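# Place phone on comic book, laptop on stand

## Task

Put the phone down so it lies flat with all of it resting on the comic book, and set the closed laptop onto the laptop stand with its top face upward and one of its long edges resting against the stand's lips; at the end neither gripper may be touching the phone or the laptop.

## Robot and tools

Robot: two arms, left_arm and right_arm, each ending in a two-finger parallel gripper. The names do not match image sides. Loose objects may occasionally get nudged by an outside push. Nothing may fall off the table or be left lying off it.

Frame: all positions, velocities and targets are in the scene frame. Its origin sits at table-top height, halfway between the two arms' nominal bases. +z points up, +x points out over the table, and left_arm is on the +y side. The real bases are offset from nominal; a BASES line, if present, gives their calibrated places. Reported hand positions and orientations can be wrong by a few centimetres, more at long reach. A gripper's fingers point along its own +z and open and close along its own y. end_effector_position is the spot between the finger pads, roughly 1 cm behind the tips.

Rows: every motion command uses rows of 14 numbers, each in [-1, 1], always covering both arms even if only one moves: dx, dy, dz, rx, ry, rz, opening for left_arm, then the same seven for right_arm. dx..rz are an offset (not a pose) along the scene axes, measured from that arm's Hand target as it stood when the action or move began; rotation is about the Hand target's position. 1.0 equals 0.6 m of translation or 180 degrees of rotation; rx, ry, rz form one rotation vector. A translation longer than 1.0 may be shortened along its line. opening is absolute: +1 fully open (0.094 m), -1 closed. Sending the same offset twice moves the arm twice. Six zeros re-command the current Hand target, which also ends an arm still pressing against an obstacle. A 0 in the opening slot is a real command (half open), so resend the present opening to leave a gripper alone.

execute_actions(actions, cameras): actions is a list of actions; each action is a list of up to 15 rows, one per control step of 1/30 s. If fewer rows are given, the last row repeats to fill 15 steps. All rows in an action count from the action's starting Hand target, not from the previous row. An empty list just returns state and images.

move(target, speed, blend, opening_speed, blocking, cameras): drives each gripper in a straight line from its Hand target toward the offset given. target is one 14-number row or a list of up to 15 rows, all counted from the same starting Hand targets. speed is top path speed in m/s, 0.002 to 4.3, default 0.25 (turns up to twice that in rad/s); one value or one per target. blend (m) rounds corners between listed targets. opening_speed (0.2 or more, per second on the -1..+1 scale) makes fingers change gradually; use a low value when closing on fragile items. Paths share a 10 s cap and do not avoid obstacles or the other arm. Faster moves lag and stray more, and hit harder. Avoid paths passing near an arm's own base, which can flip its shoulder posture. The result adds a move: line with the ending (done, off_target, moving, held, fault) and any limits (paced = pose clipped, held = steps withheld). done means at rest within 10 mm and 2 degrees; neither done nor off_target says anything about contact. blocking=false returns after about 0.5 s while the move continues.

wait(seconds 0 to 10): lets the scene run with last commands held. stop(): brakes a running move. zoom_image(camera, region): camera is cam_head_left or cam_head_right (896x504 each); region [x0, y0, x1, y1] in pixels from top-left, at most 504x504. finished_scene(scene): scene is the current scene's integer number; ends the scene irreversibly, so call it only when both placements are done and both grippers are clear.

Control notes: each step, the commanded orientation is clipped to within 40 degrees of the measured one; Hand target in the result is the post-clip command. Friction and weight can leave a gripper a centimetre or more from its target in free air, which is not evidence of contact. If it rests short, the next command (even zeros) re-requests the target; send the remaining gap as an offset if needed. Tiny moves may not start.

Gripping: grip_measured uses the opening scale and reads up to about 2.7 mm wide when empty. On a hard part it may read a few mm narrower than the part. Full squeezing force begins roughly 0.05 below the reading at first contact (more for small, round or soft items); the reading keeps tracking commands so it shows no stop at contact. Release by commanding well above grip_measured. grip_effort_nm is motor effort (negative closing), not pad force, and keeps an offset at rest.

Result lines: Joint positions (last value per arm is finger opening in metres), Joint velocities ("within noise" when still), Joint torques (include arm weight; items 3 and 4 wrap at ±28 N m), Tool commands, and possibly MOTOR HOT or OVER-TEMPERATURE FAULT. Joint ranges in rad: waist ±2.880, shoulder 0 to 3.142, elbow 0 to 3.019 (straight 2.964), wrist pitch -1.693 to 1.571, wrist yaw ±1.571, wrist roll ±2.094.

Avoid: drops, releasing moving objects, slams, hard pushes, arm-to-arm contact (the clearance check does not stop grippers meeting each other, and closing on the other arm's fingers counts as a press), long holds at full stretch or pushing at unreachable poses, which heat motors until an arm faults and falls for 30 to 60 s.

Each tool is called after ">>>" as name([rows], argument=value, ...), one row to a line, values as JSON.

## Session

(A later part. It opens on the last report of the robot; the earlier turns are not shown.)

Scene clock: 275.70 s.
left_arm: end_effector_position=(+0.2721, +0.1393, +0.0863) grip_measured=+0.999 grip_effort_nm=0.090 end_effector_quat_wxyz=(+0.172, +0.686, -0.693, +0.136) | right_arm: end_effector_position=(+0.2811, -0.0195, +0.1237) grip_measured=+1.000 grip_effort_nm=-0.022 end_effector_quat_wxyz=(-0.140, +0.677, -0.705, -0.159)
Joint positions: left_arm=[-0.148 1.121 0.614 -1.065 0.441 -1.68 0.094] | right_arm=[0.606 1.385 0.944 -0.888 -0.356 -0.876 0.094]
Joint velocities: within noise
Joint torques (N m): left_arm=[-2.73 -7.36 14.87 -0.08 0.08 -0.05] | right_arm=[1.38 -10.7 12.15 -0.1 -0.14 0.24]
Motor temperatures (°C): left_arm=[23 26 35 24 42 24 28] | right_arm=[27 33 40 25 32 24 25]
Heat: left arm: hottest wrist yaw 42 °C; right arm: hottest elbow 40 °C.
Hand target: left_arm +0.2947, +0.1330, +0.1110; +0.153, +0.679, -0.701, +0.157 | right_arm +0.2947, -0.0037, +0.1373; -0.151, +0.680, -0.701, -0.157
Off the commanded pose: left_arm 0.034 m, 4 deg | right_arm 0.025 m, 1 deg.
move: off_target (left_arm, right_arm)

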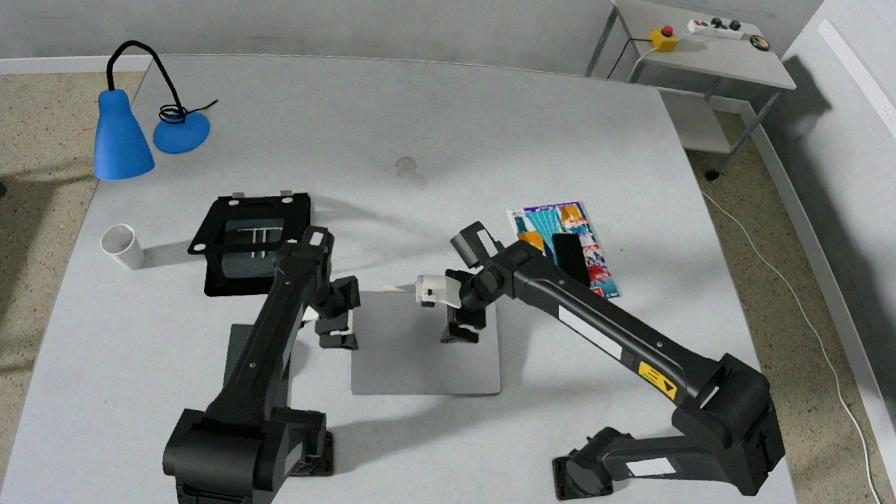

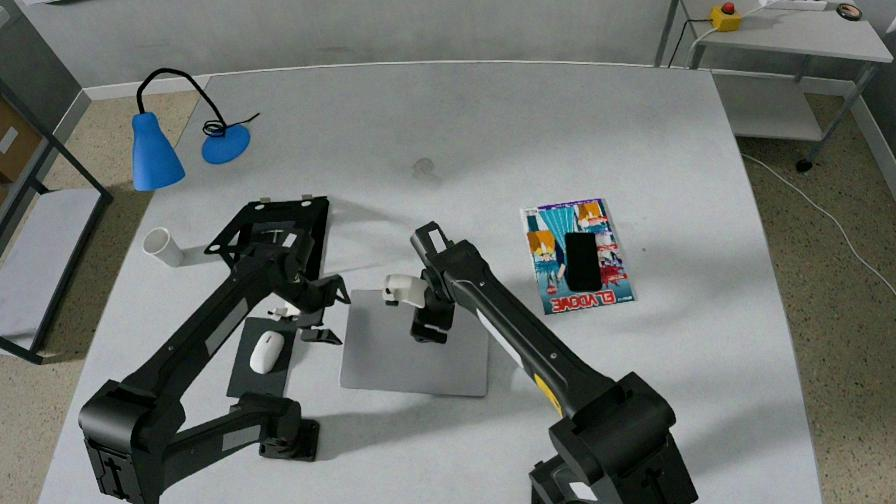

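>>> move([
  [0,0.02,0.06,0,0,0,1,0,-0.02,0.05,0,0,0,1],
  [-0.04,0.13,0.0,-0.14,0,0,1,-0.04,-0.36,-0.05,0.14,0,0,1],
  [-0.04,0.13,-0.162,-0.14,0,0,1,-0.04,-0.36,-0.208,0.14,0,0,1],
], speed=0.2)

>>> zoom_image(camera="cam_head_left", region=[280, 200, 560, 460])

>>> zoom_image(camera="cam_head_right", region=[240, 200, 520, 460])

Scene clock: 301.63 s.
left_arm: end_effector_position=(+0.2737, +0.2089, +0.0434) grip_measured=+0.999 grip_effort_nm=0.095 end_effector_quat_wxyz=(+0.303, +0.646, -0.633, +0.302) | right_arm: end_effector_position=(+0.2733, -0.2174, +0.0189) grip_measured=+1.000 grip_effort_nm=-0.022 end_effector_quat_wxyz=(-0.297, +0.634, -0.647, -0.302)
Joint positions: left_arm=[0.362 1.463 0.582 -1.115 0.801 -1.018 0.094] | right_arm=[-0.135 1.568 0.634 -0.79 -0.865 -1.752 0.094]
Joint velocities: within noise
Joint torques (N m): left_arm=[-0.73 -2.73 3.66 2.62 -0.13 0.7] | right_arm=[-0.15 -9.52 4.22 0.17 -0.53 0.09]
Motor temperatures (°C): left_arm=[23 26 35 24 32 24 28] | right_arm=[27 33 39 25 26 24 25]
Heat: left arm: hottest elbow 35 °C; right arm: hottest elbow 39 °C.
Hand target: left_arm +0.2706, +0.2110, +0.0138; +0.297, +0.630, -0.649, +0.306 | right_arm +0.2706, -0.2196, +0.0124; -0.295, +0.630, -0.649, -0.306
Off the commanded pose: left_arm 0.030 m, 3 deg | right_arm 0.007 m, 1 deg.
move: off_target (left_arm)

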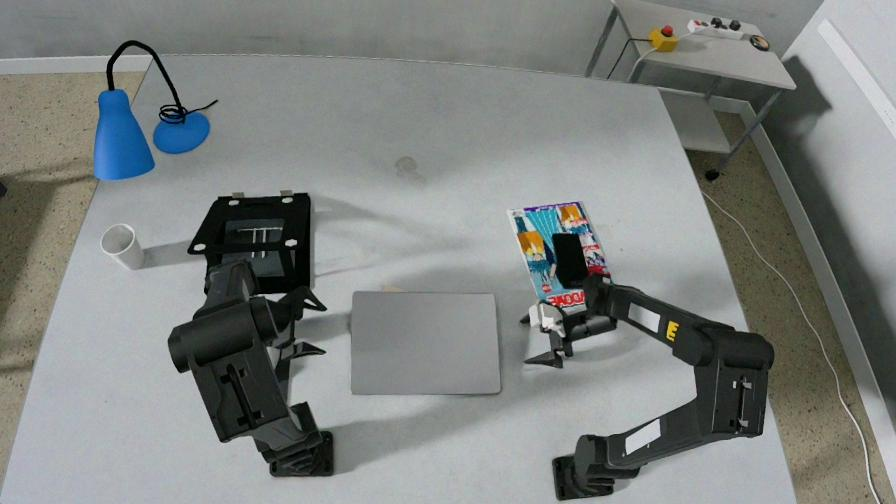

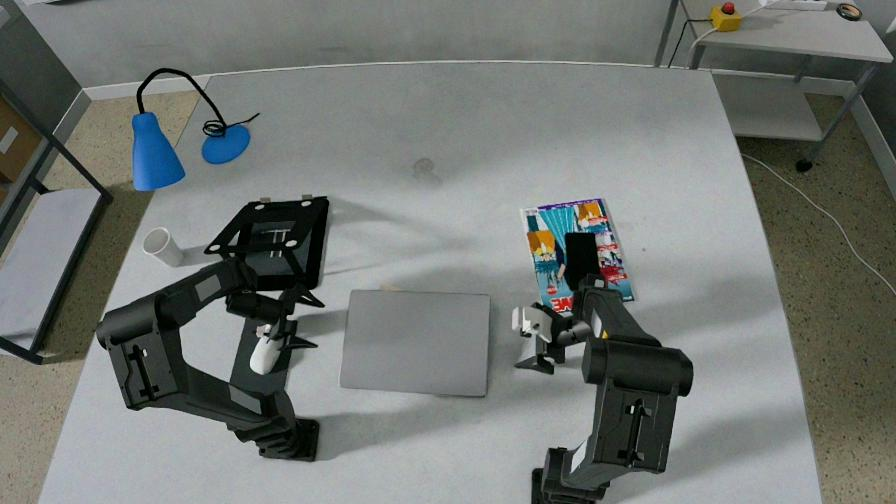

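Scaled by 1.800.

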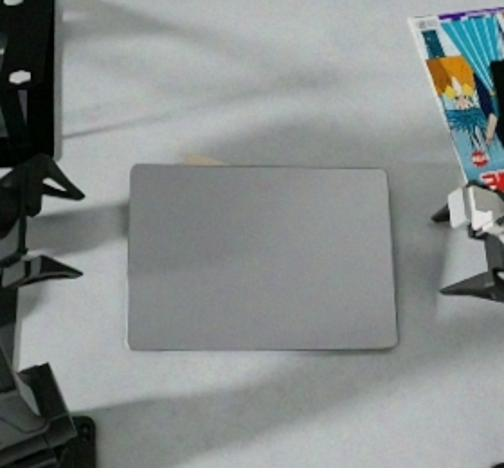

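Scaled by 1.800.

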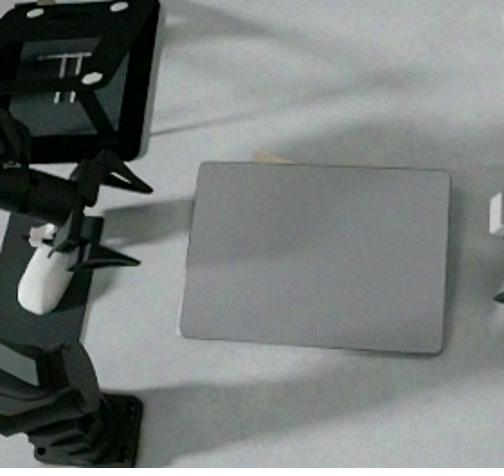

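>>> move([
  [0,0,0.08,0.08,0,0,1,0,0,0,0,0,0,1],
  [0,-0.05,0.05,0.08,0,0,1,0,0.05,0,0,0,0,1],
  [0,-0.06,-0.006,0.08,0,0,1,0,0.05,0,0,0,0,1],
], speed=0.12)

>>> zoom_image(camera="cam_head_left", region=[280, 200, 560, 460])

>>> zoom_image(camera="cam_head_right", region=[220, 200, 520, 460])

Scene clock: 310.07 s.
left_arm: end_effector_position=(+0.2741, +0.1796, +0.0142) grip_measured=+0.999 grip_effort_nm=0.090 end_effector_quat_wxyz=(+0.210, +0.663, -0.682, +0.226) | right_arm: end_effector_position=(+0.2768, -0.1924, +0.0151) grip_measured=+1.000 grip_effort_nm=-0.022 end_effector_quat_wxyz=(-0.301, +0.631, -0.647, -0.305)
Joint positions: left_arm=[0.128 1.335 0.483 -0.814 0.62 -1.356 0.094] | right_arm=[-0.057 1.568 0.614 -0.673 -0.884 -1.624 0.094]
Joint velocities: within noise
Joint torques (N m): left_arm=[-2.49 -6.48 6.09 0.39 0.35 -0.11] | right_arm=[1.14 -11.81 3.48 0.46 -0.25 0.27]
Motor temperatures (°C): left_arm=[23 26 35 24 31 24 28] | right_arm=[27 33 38 25 26 24 25]
Heat: left arm: hottest elbow 35 °C; right arm: hottest elbow 38 °C.
Hand target: left_arm +0.2706, +0.1750, +0.0102; +0.216, +0.662, -0.683, +0.223 | right_arm +0.2706, -0.1896, +0.0124; -0.295, +0.630, -0.649, -0.306
Off the commanded pose: left_arm 0.007 m, 1 deg | right_arm 0.007 m, 1 deg.
move: done

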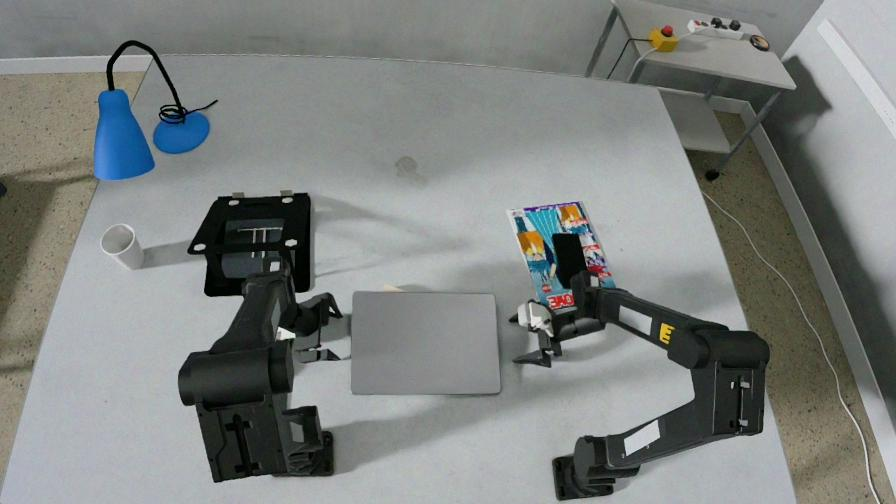

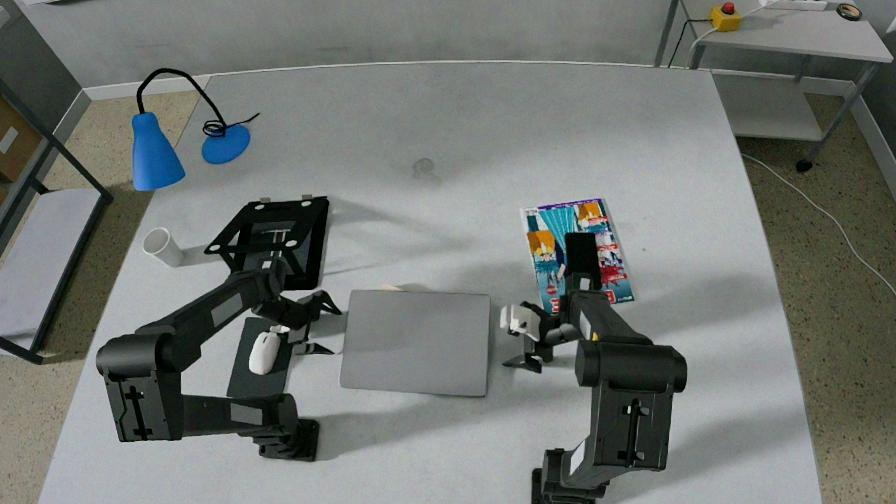

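Scaled by 1.800.

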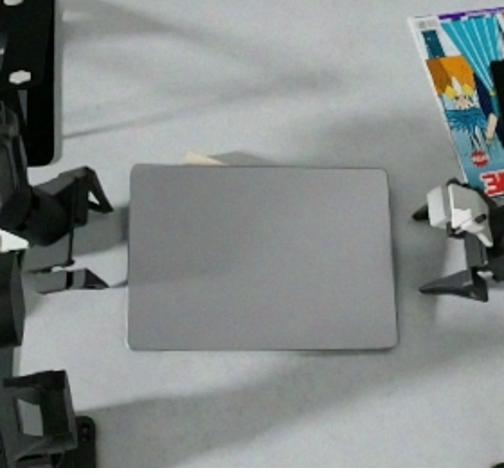

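Scaled by 1.680.

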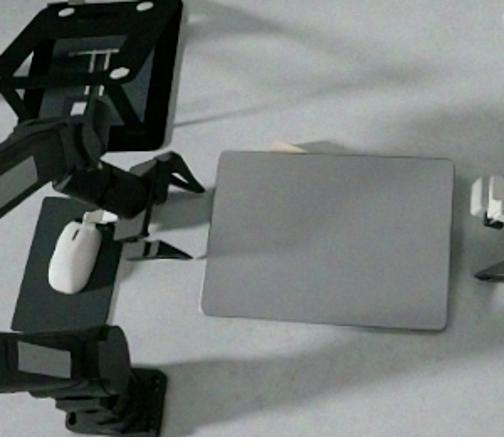

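>>> move([
  [-0.015,-0.04,0,0,0,0,1,0,0.04,0,0,0,0,1],
  [-0.015,-0.15,0,0,0,0,1,0,0.165,0,0,0,0,1],
], speed=0.06)

>>> zoom_image(camera="cam_head_left", region=[280, 200, 560, 460])

>>> zoom_image(camera="cam_head_right", region=[220, 200, 520, 460])

Scene clock: 314.93 s.
left_arm: end_effector_position=(+0.2667, +0.1515, +0.0120) grip_measured=+0.999 grip_effort_nm=0.076 end_effector_quat_wxyz=(+0.164, +0.681, -0.689, +0.185) | right_arm: end_effector_position=(+0.2798, -0.1590, +0.0150) grip_measured=+1.000 grip_effort_nm=-0.027 end_effector_quat_wxyz=(-0.292, +0.630, -0.672, -0.257)
Joint positions: left_arm=[-0.066 1.236 0.437 -0.721 0.497 -1.608 0.094] | right_arm=[0.09 1.481 0.551 -0.448 -0.78 -1.331 0.094]
Joint velocities: within noise
Joint torques (N m): left_arm=[-12.34 -5.36 5.94 3.38 5.09 -1.25] | right_arm=[11.46 -7.59 5.55 3.08 -2.76 1.42]
Motor temperatures (°C): left_arm=[23 26 35 24 33 24 28] | right_arm=[27 33 38 25 27 24 25]
Heat: left arm: hottest elbow 35 °C; right arm: hottest elbow 38 °C.
Hand target: left_arm +0.2618, +0.0850, +0.0103; +0.216, +0.662, -0.683, +0.223 | right_arm +0.2708, -0.0906, +0.0125; -0.295, +0.630, -0.649, -0.306
Off the commanded pose: left_arm 0.067 m, 8 deg | right_arm 0.069 m, 6 deg.
move: off_target (left_arm, right_arm)

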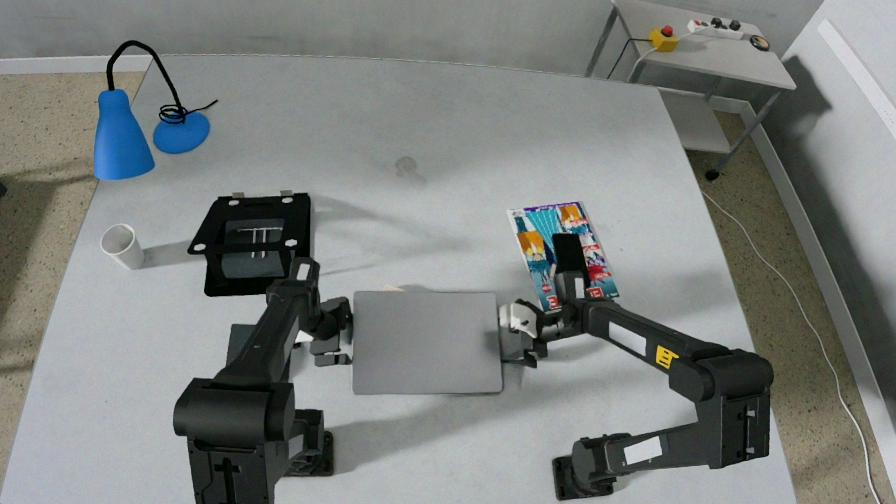

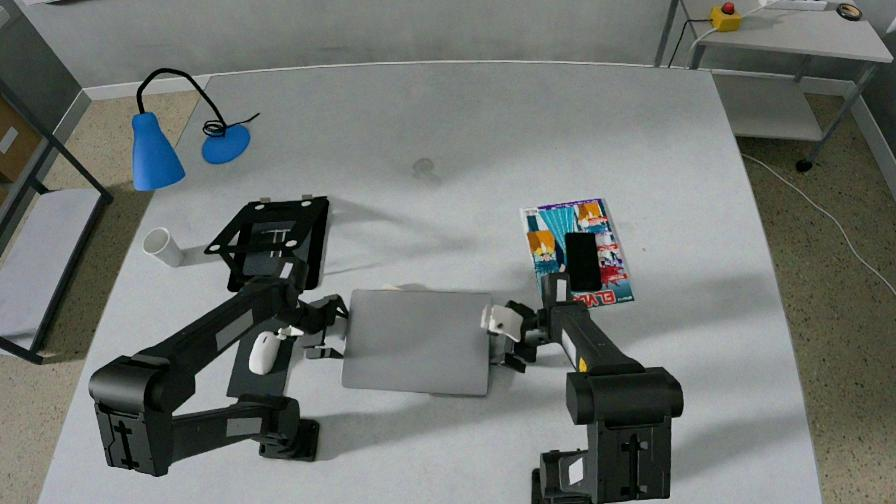

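Scaled by 1.800.

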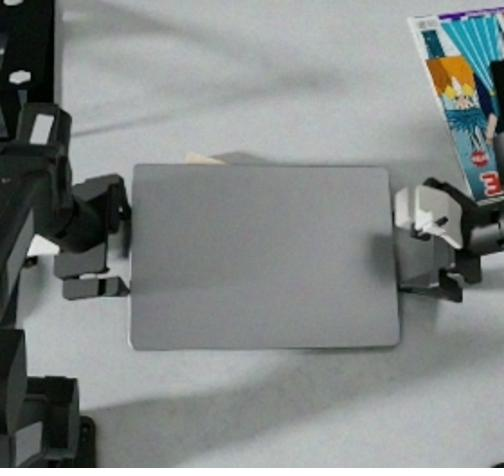

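Scaled by 1.680.

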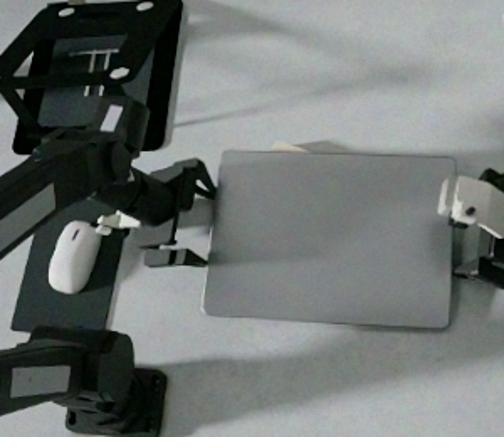

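>>> move(target=[0.03,-0.02,0.13,0,0,0,1,0.03,0.02,0.13,0,0,0,1], speed=0.04)

>>> zoom_image(camera="cam_head_left", region=[280, 200, 560, 460])

>>> zoom_image(camera="cam_head_right", region=[220, 200, 520, 460])

Scene clock: 320.50 s.
left_arm: end_effector_position=(+0.2535, +0.1442, +0.0391) grip_measured=+0.999 grip_effort_nm=0.066 end_effector_quat_wxyz=(+0.172, +0.671, -0.704, +0.158) | right_arm: end_effector_position=(+0.2485, -0.1604, +0.0218) grip_measured=+1.000 grip_effort_nm=-0.022 end_effector_quat_wxyz=(-0.228, +0.646, -0.680, -0.262)
Joint positions: left_arm=[-0.118 1.15 0.478 -0.888 0.47 -1.613 0.094] | right_arm=[0.127 1.414 0.555 -0.637 -0.706 -1.36 0.094]
Joint velocities: within noise
Joint torques (N m): left_arm=[-10.7 -7.06 16.2 0.2 6.25 -1.52] | right_arm=[9.76 -13.63 13.76 0.59 -5.67 1.71]
Motor temperatures (°C): left_arm=[23 26 35 24 48 25 28] | right_arm=[27 33 38 25 36 24 25]
Heat: left arm: hottest wrist yaw 48 °C; right arm: hottest elbow 38 °C.
Hand target: left_arm +0.2797, +0.0730, +0.0883; +0.216, +0.662, -0.683, +0.223 | right_arm +0.2888, -0.0786, +0.0905; -0.295, +0.630, -0.649, -0.306
Off the commanded pose: left_arm 0.090 m, 9 deg | right_arm 0.114 m, 10 deg.
move: off_target (left_arm, right_arm)

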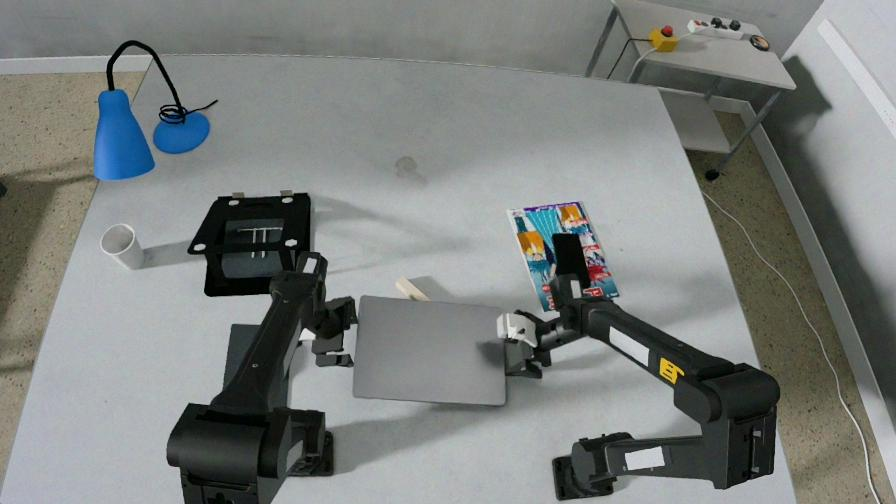

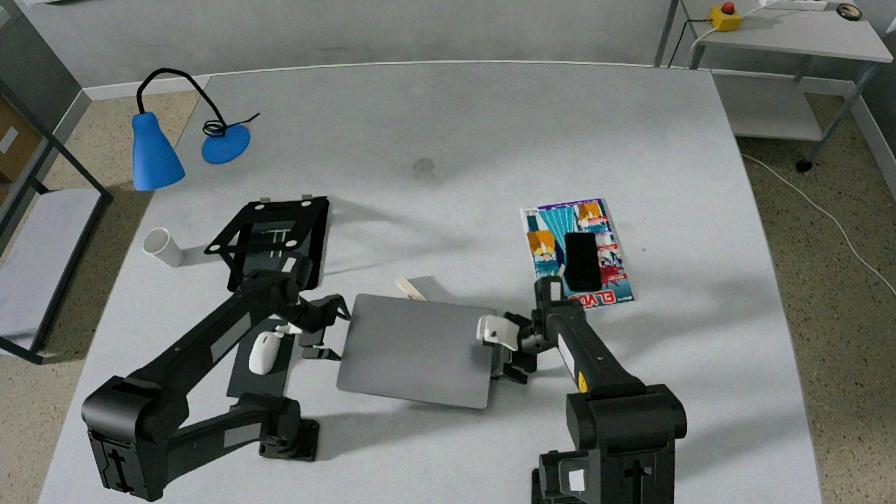

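Scaled by 1.800.

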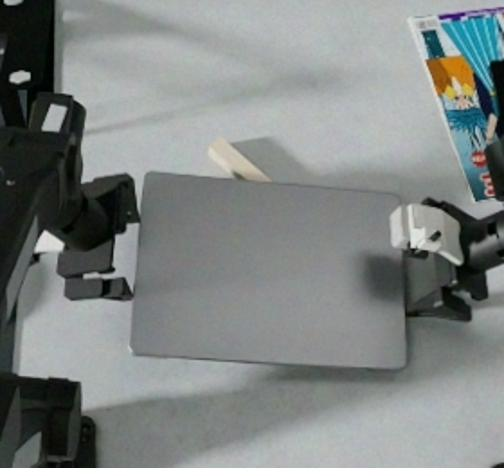

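Scaled by 1.680.

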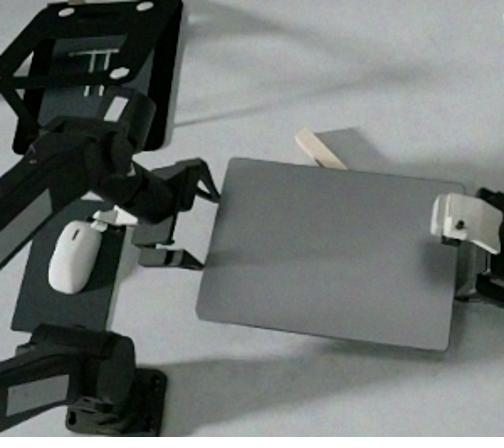

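>>> move(target=[0.03,0,0.06,0,0,0,1,0.05,0.0,0.14,0,0,0,1], speed=0.04)

>>> zoom_image(camera="cam_head_left", region=[280, 200, 560, 460])

>>> zoom_image(camera="cam_head_right", region=[220, 200, 520, 460])

Scene clock: 335.60 s.
left_arm: end_effector_position=(+0.2774, +0.0823, +0.1072) grip_measured=+0.999 grip_effort_nm=0.056 end_effector_quat_wxyz=(+0.230, +0.671, -0.675, +0.202) | right_arm: end_effector_position=(+0.3066, -0.0865, +0.1589) grip_measured=+1.000 grip_effort_nm=-0.022 end_effector_quat_wxyz=(-0.278, +0.624, -0.660, -0.314)
Joint positions: left_arm=[-0.261 1.111 0.621 -0.963 0.612 -1.835 0.094] | right_arm=[0.261 1.316 0.848 -0.839 -0.834 -1.131 0.094]
Joint velocities: within noise
Joint torques (N m): left_arm=[-2.84 -6.89 14.11 1.01 0.18 -0.02] | right_arm=[1.26 -11.22 10.25 0.92 -0.48 0.21]
Motor temperatures (°C): left_arm=[23 26 37 24 85 26 28] | right_arm=[27 33 41 25 69 26 25]
Heat: left arm: hottest wrist yaw 85 °C; right arm: hottest wrist yaw 69 °C. Fold the left arm in close to its base, or ease its load, before you think long.
Hand target: left_arm +0.2977, +0.0730, +0.1243; +0.216, +0.662, -0.683, +0.223 | right_arm +0.3186, -0.0786, +0.1744; -0.295, +0.630, -0.649, -0.306
Off the commanded pose: left_arm 0.028 m, 3 deg | right_arm 0.021 m, 3 deg.
MOTOR HOT: joint 5 (wrist yaw) of the left arm reports 85 °C; the controller stops that arm at 100 °C. To cool a motor, set the load down, stop pushing, or move to a pose that needs little force.
move: off_target (left_arm, right_arm)

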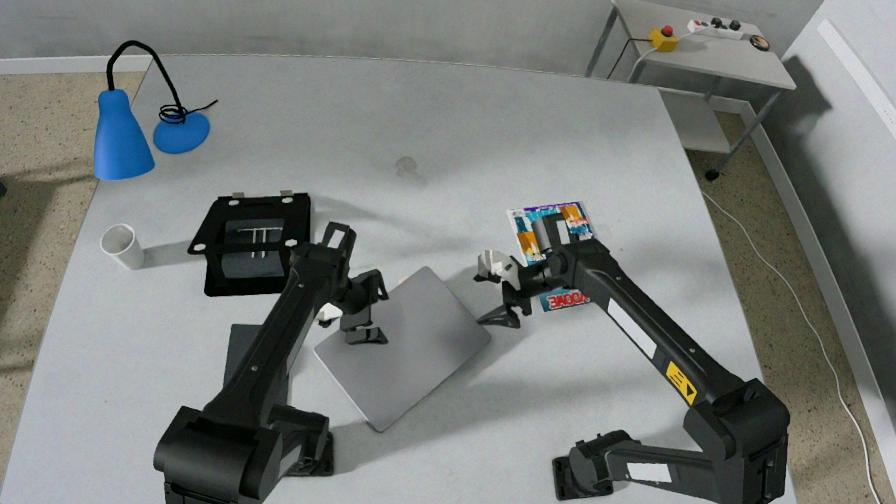

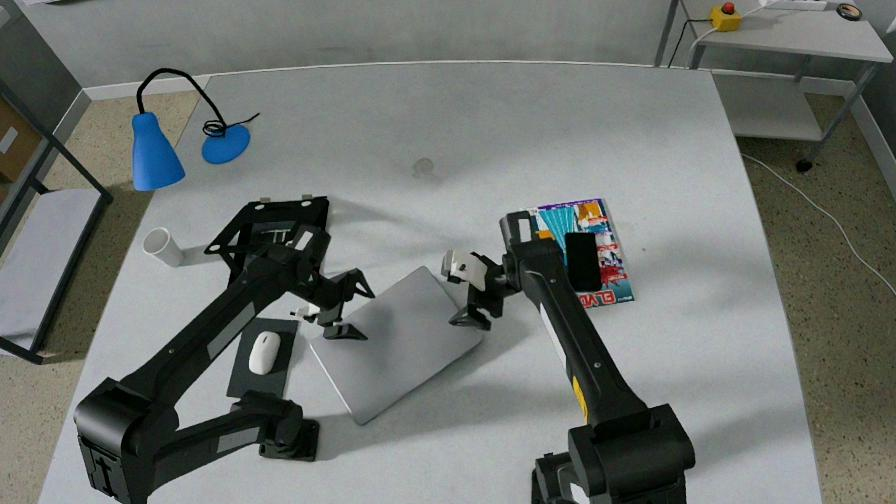

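Scaled by 1.800.

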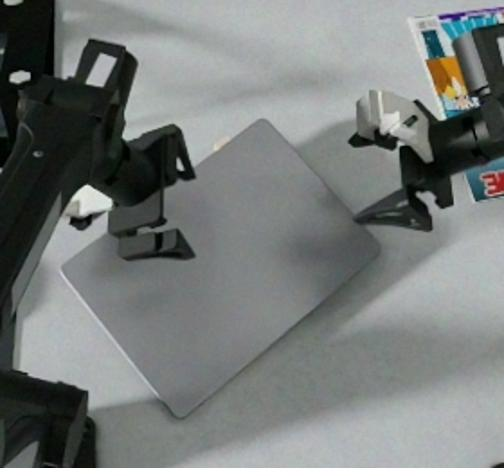

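Scaled by 1.680.

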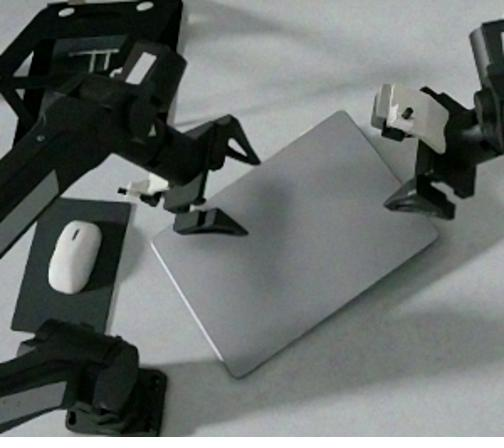

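>>> move([
  [0,0.02,0.15,0,0,0,1,0,-0.02,0.05,0,0,0,1],
  [-0.05,0.3,0.28,0.14,0,0,-0.5,-0.1,-0.25,0.12,-0.28,0,0,1],
], speed=0.25)

>>> zoom_image(camera="cam_head_left", region=[290, 230, 510, 450])

>>> zoom_image(camera="cam_head_right", region=[290, 230, 510, 450])

Scene clock: 341.50 s.
left_arm: end_effector_position=(+0.2569, +0.2467, +0.2632) grip_measured=-0.497 grip_effort_nm=-0.085 end_effector_quat_wxyz=(+0.059, +0.696, -0.713, +0.071) | right_arm: end_effector_position=(+0.2459, -0.2357, +0.2195) grip_measured=+1.000 grip_effort_nm=-0.022 end_effector_quat_wxyz=(+0.029, +0.693, -0.720, -0.017)
Joint positions: left_arm=[0.13 0.921 1.007 -1.671 0.184 -1.386 0.024] | right_arm=[0.257 1.128 1.031 -1.541 -0.002 -1.269 0.094]
Joint velocities: within noise
Joint torques (N m): left_arm=[-0.21 -5.01 16.91 -0.06 -0.05 0.08] | right_arm=[1.44 -9.41 12.62 -0.35 0.03 0.19]
Motor temperatures (°C): left_arm=[23 26 37 24 71 25 28] | right_arm=[27 33 42 25 56 25 25]
Heat: left arm: hottest wrist yaw 71 °C; right arm: hottest wrist yaw 56 °C.
Hand target: left_arm +0.2676, +0.2529, +0.2922; +0.066, +0.693, -0.715, +0.068 | right_arm +0.2587, -0.2287, +0.2465; +0.001, +0.696, -0.718, +0.000
Off the commanded pose: left_arm 0.032 m, 1 deg | right_arm 0.031 m, 4 deg.
MOTOR HOT: cleared for the motors of the left arm.
joint sent to its limit (left arm) — joint 4 (wrist pitch), lower limit. The joint targets are off in orientation, not in position.
move: off_target (left_arm, right_arm); target 2's new opening was sent with left_arm's hand 0.032 m and 1 deg from that target

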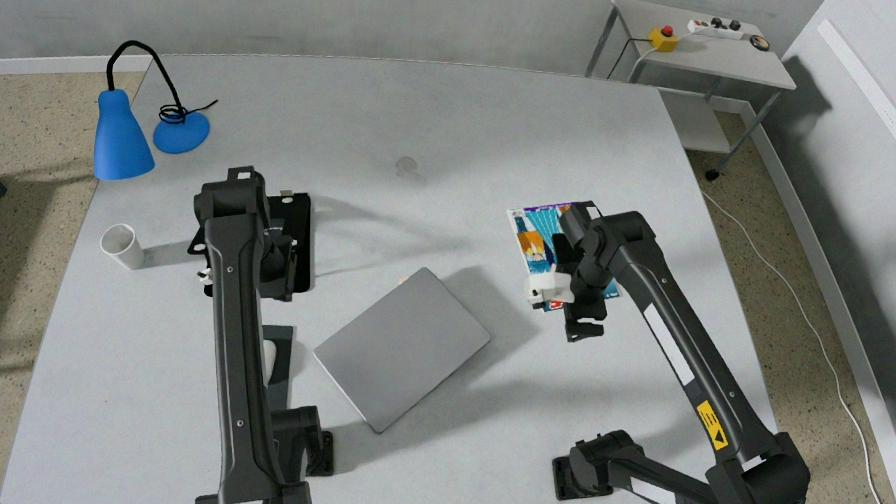

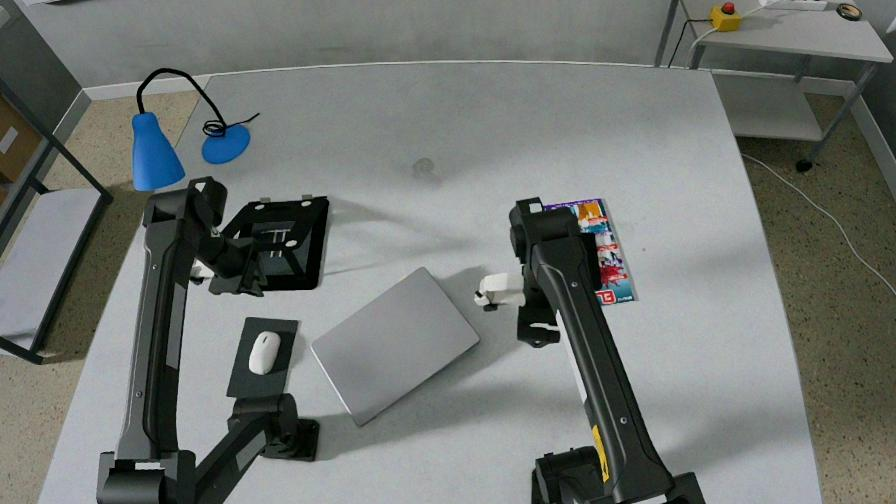

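Scaled by 2.291.

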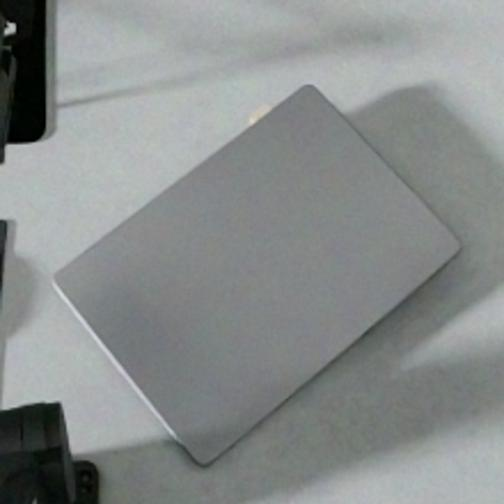

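Scaled by 2.291.

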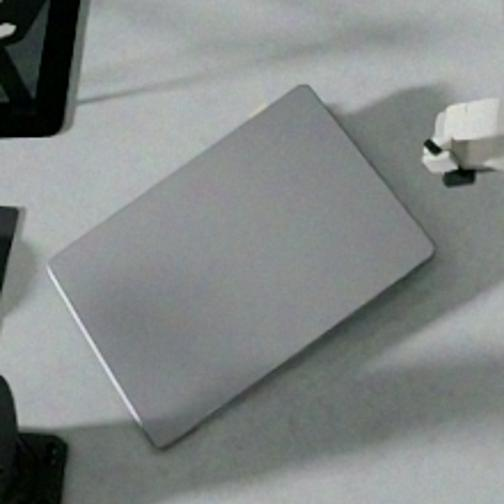

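>>> move([
  [0,0.1,0,0,0,0,-0.5,-0.31,0.578,-0.08,0,0,-0.583,1],
  [0,0.1,0,0,0,0,-0.5,-0.318,0.578,-0.378,0,0,-0.583,1],
], speed=0.25)

>>> zoom_image(camera="cam_head_left", region=[290, 240, 540, 490])

Scene clock: 375.03 s.
left_arm: end_effector_position=(+0.2560, +0.3032, +0.2660) grip_measured=-0.498 grip_effort_nm=-0.085 end_effector_quat_wxyz=(+0.039, +0.696, -0.713, +0.077) | right_arm: end_effector_position=(+0.0723, +0.1060, +0.0831) grip_measured=+1.000 grip_effort_nm=-0.027 end_effector_quat_wxyz=(-0.002, +0.146, +0.989, -0.002)
Joint positions: left_arm=[0.362 0.943 1.028 -1.671 0.172 -1.156 0.024] | right_arm=[1.327 1.576 1.085 -1.084 -0.003 1.626 0.094]
Joint velocities: within noise
Joint torques (N m): left_arm=[-1.26 -4.89 10.44 0.25 0.06 0.05] | right_arm=[0.5 -16.73 8.55 -0.21 0.09 0.15]
Motor temperatures (°C): left_arm=[23 26 39 24 44 24 28] | right_arm=[27 33 47 25 37 24 25]
Heat: left arm: hottest wrist yaw 44 °C; right arm: hottest elbow 47 °C.
Hand target: left_arm +0.2560, +0.3032, +0.2660; +0.039, +0.696, -0.713, +0.077 (not the last commanded pose) | right_arm +0.0738, +0.1121, +0.0957; -0.001, +0.146, +0.989, +0.010 (not the last commanded pose)
Off the commanded pose: left_arm 0.030 m, 3 deg | right_arm 0.065 m, 0 deg.
move: held (left_arm, right_arm; a check stopped the path); limits=held
pose unreachable (left arm): on one or more control steps of this call, first in action 0 (counted from 0), this arm could not follow its commanded pose, so it was not sent that pose on those steps. It may still have moved: this result reports where it is.
cause: moving toward the commanded pose would bring a part of the arm too close to another arm (this arm's upper arm (the part past joint 2) and the right arm's wrist (the part past joint 4), along the way the arms are being sent, or toward where that arm still pushes).
pose unreachable (right arm): on one or more control steps of this call, first in action 0 (counted from 0), this arm could not follow its commanded pose, so it was not sent that pose on those steps. It may still have moved: this result reports where it is.
cause: moving toward the commanded pose would bring a part of the arm too close to another arm (this arm's wrist (the part past joint 4) and the left arm's upper arm (the part past joint 2), along the way the arms are being sent, or toward where that arm still pushes).

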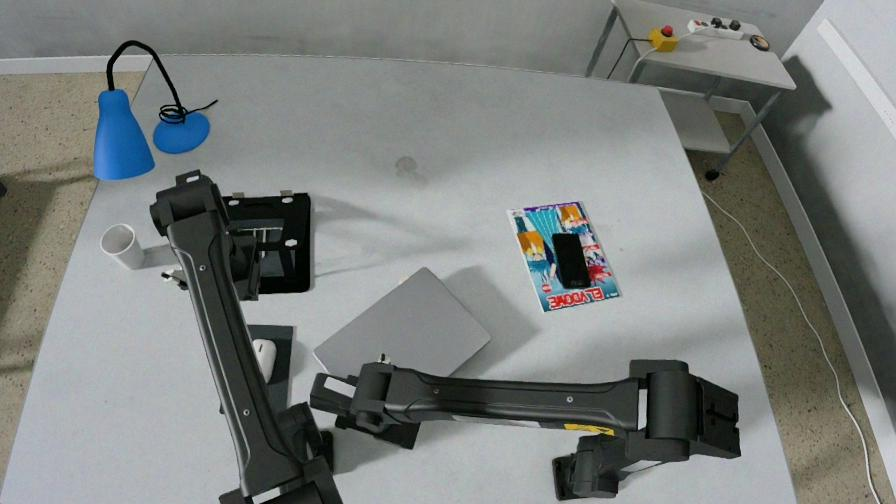

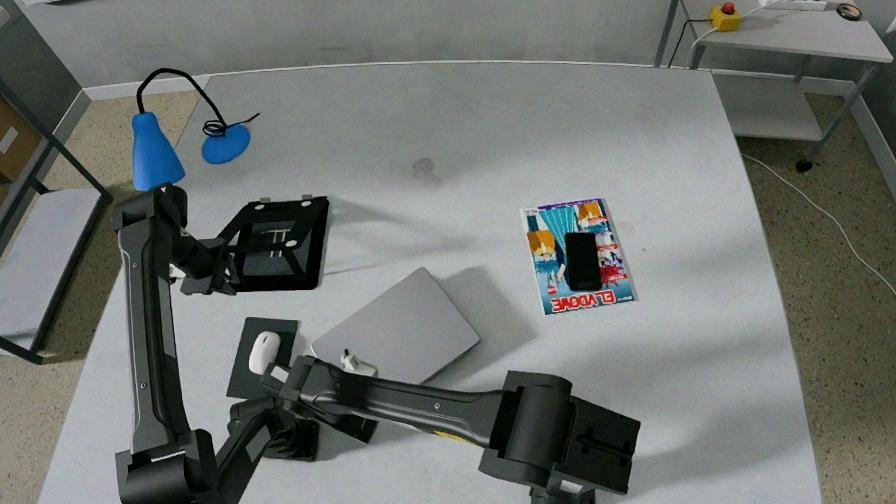

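Scaled by 2.016.

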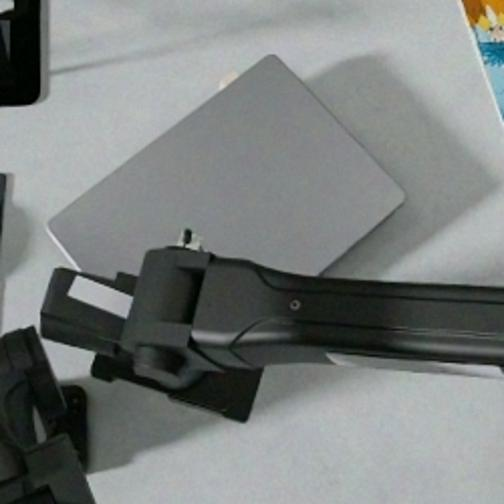

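>>> move([
  [-0.1,0.35,0.05,0,0,0,-0.5,0,0,0,0,0,0,1],
  [-0.1,0.35,0.05,0,0,0,-0.5,0,-0.02,-0.128,0,0,0,1],
  [-0.1,0.35,0.05,0,0,0,-0.5,0.36,-0.105,-0.128,0,0,0,1],
], speed=0.13)

Scene clock: 382.40 s.
left_arm: end_effector_position=(+0.1920, +0.4971, +0.2714) grip_measured=-0.498 grip_effort_nm=-0.085 end_effector_quat_wxyz=(+0.017, +0.699, -0.711, +0.070) | right_arm: end_effector_position=(+0.2631, +0.0464, +0.0305) grip_measured=+1.000 grip_effort_nm=-0.027 end_effector_quat_wxyz=(-0.010, +0.148, +0.989, +0.019)
Joint positions: left_arm=[1.049 1.171 1.196 -1.671 0.123 -0.472 0.024] | right_arm=[0.866 1.712 1.099 -0.936 -0.037 1.169 0.094]
Joint velocities: within noise
Joint torques (N m): left_arm=[-0.73 -8.06 16.99 -0.09 -0.06 0.08] | right_arm=[-1.73 -12.22 10.26 0.34 0.92 -0.16]
Motor temperatures (°C): left_arm=[23 26 40 24 42 24 28] | right_arm=[27 33 45 25 36 24 25]
Heat: left arm: hottest wrist yaw 42 °C; right arm: hottest elbow 45 °C.
Hand target: left_arm +0.1960, +0.5132, +0.2961; +0.039, +0.696, -0.713, +0.077 | right_arm +0.2899, +0.0491, +0.0188; -0.001, +0.146, +0.989, +0.010
Off the commanded pose: left_arm 0.030 m, 3 deg | right_arm 0.029 m, 1 deg.
joint sent to its limit (left arm) — joint 4 (wrist pitch), lower limit. The joint targets are off in orientation, not in position.
move: off_target (left_arm, right_arm)

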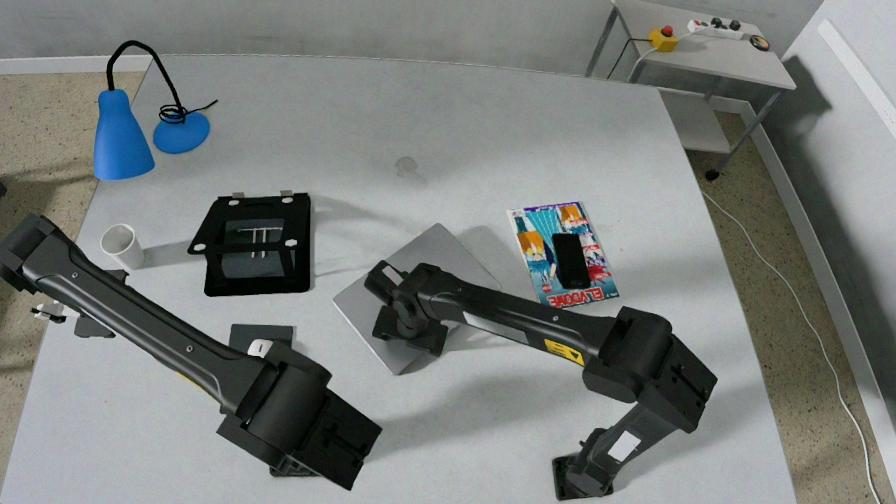

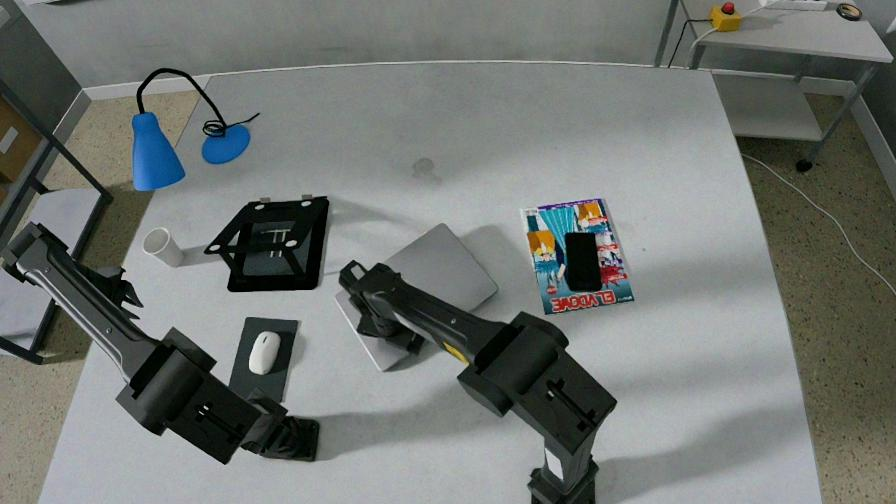

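>>> move([
  [0,0,0,0,0,0,-0.5,-0.1,0.027,0.0,0,0,0,1],
  [0,0,0,0,0,0,-0.5,-0.12,-0.05,0.3,0,0,0,0.4],
  [0,0,0,0,0,0,-0.5,-0.06,-0.33,0.3,-0.237,-0.365,0.725,0.4],
  [0,0,0,0,0,0,-0.5,-0.058,-0.288,0.135,-0.237,-0.365,0.725,0.4],
], speed=0.4)

>>> zoom_image(camera="cam_head_left", region=[320, 200, 560, 440])

>>> zoom_image(camera="cam_head_right", region=[320, 200, 560, 440])

Scene clock: 402.97 s.
left_arm: end_effector_position=(+0.1920, +0.4971, +0.2714) grip_measured=-0.498 grip_effort_nm=-0.085 end_effector_quat_wxyz=(+0.017, +0.699, -0.711, +0.070) | right_arm: end_effector_position=(+0.2568, -0.1273, +0.1028) grip_measured=+0.401 grip_effort_nm=-0.081 end_effector_quat_wxyz=(-0.444, +0.791, -0.364, +0.209)
Joint positions: left_arm=[1.049 1.171 1.196 -1.671 0.123 -0.472 0.024] | right_arm=[0.465 0.862 0.212 0.095 -0.196 -1.7 0.066]
Joint velocities: within noise
Joint torques (N m): left_arm=[-0.09 -8.35 16.84 -0.25 0 0.07] | right_arm=[1.49 -2.49 7.56 1.89 -0.01 0.27]
Motor temperatures (°C): left_arm=[23 26 43 24 40 24 28] | right_arm=[27 33 43 25 35 24 25]
Heat: left arm: hottest elbow 43 °C; right arm: hottest elbow 43 °C.
Hand target: left_arm +0.1960, +0.5132, +0.2961; +0.039, +0.696, -0.713, +0.077 | right_arm +0.2551, -0.1237, +0.1000; -0.446, +0.792, -0.362, +0.206
Off the commanded pose: left_arm 0.030 m, 3 deg | right_arm 0.005 m, 0 deg.
joint sent to its limit (left arm) — joint 4 (wrist pitch), lower limit. The joint targets are off in orientation, not in position.
move: off_target (left_arm); target 2's new opening was sent with right_arm's hand 0.022 m and 2 deg from that target

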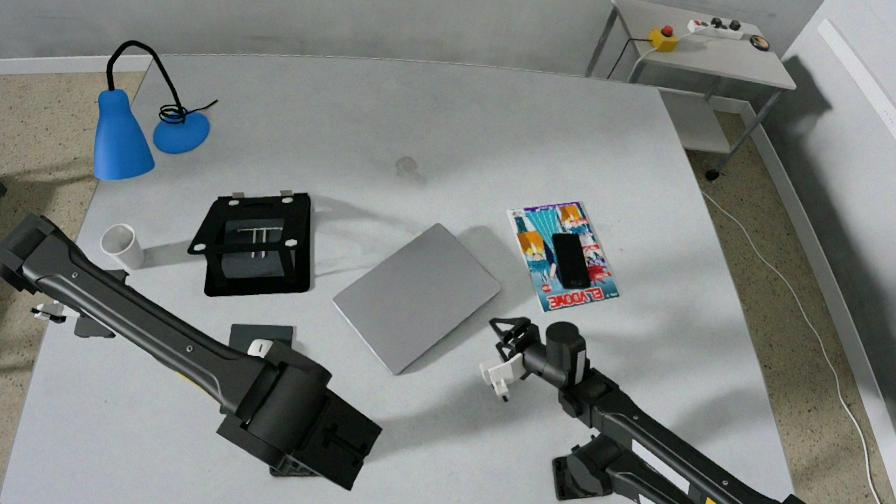

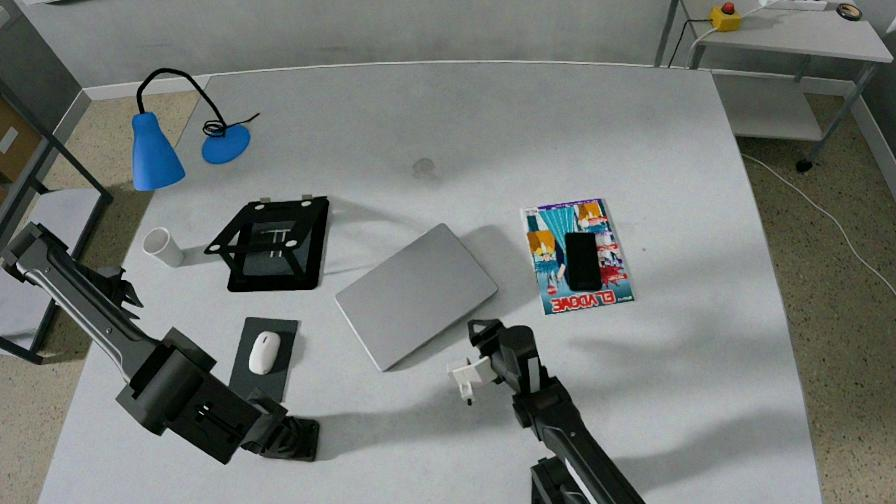

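Scaled by 2.100.

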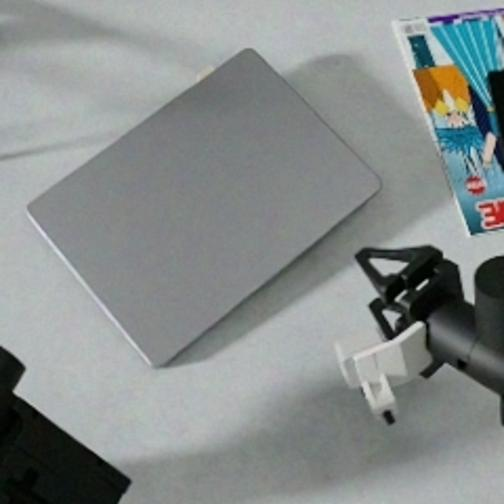

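Scaled by 2.100.

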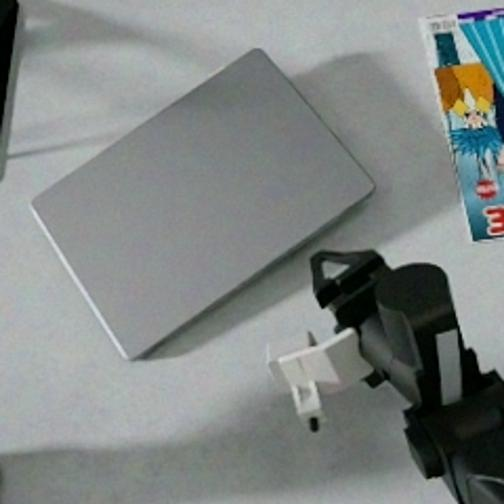

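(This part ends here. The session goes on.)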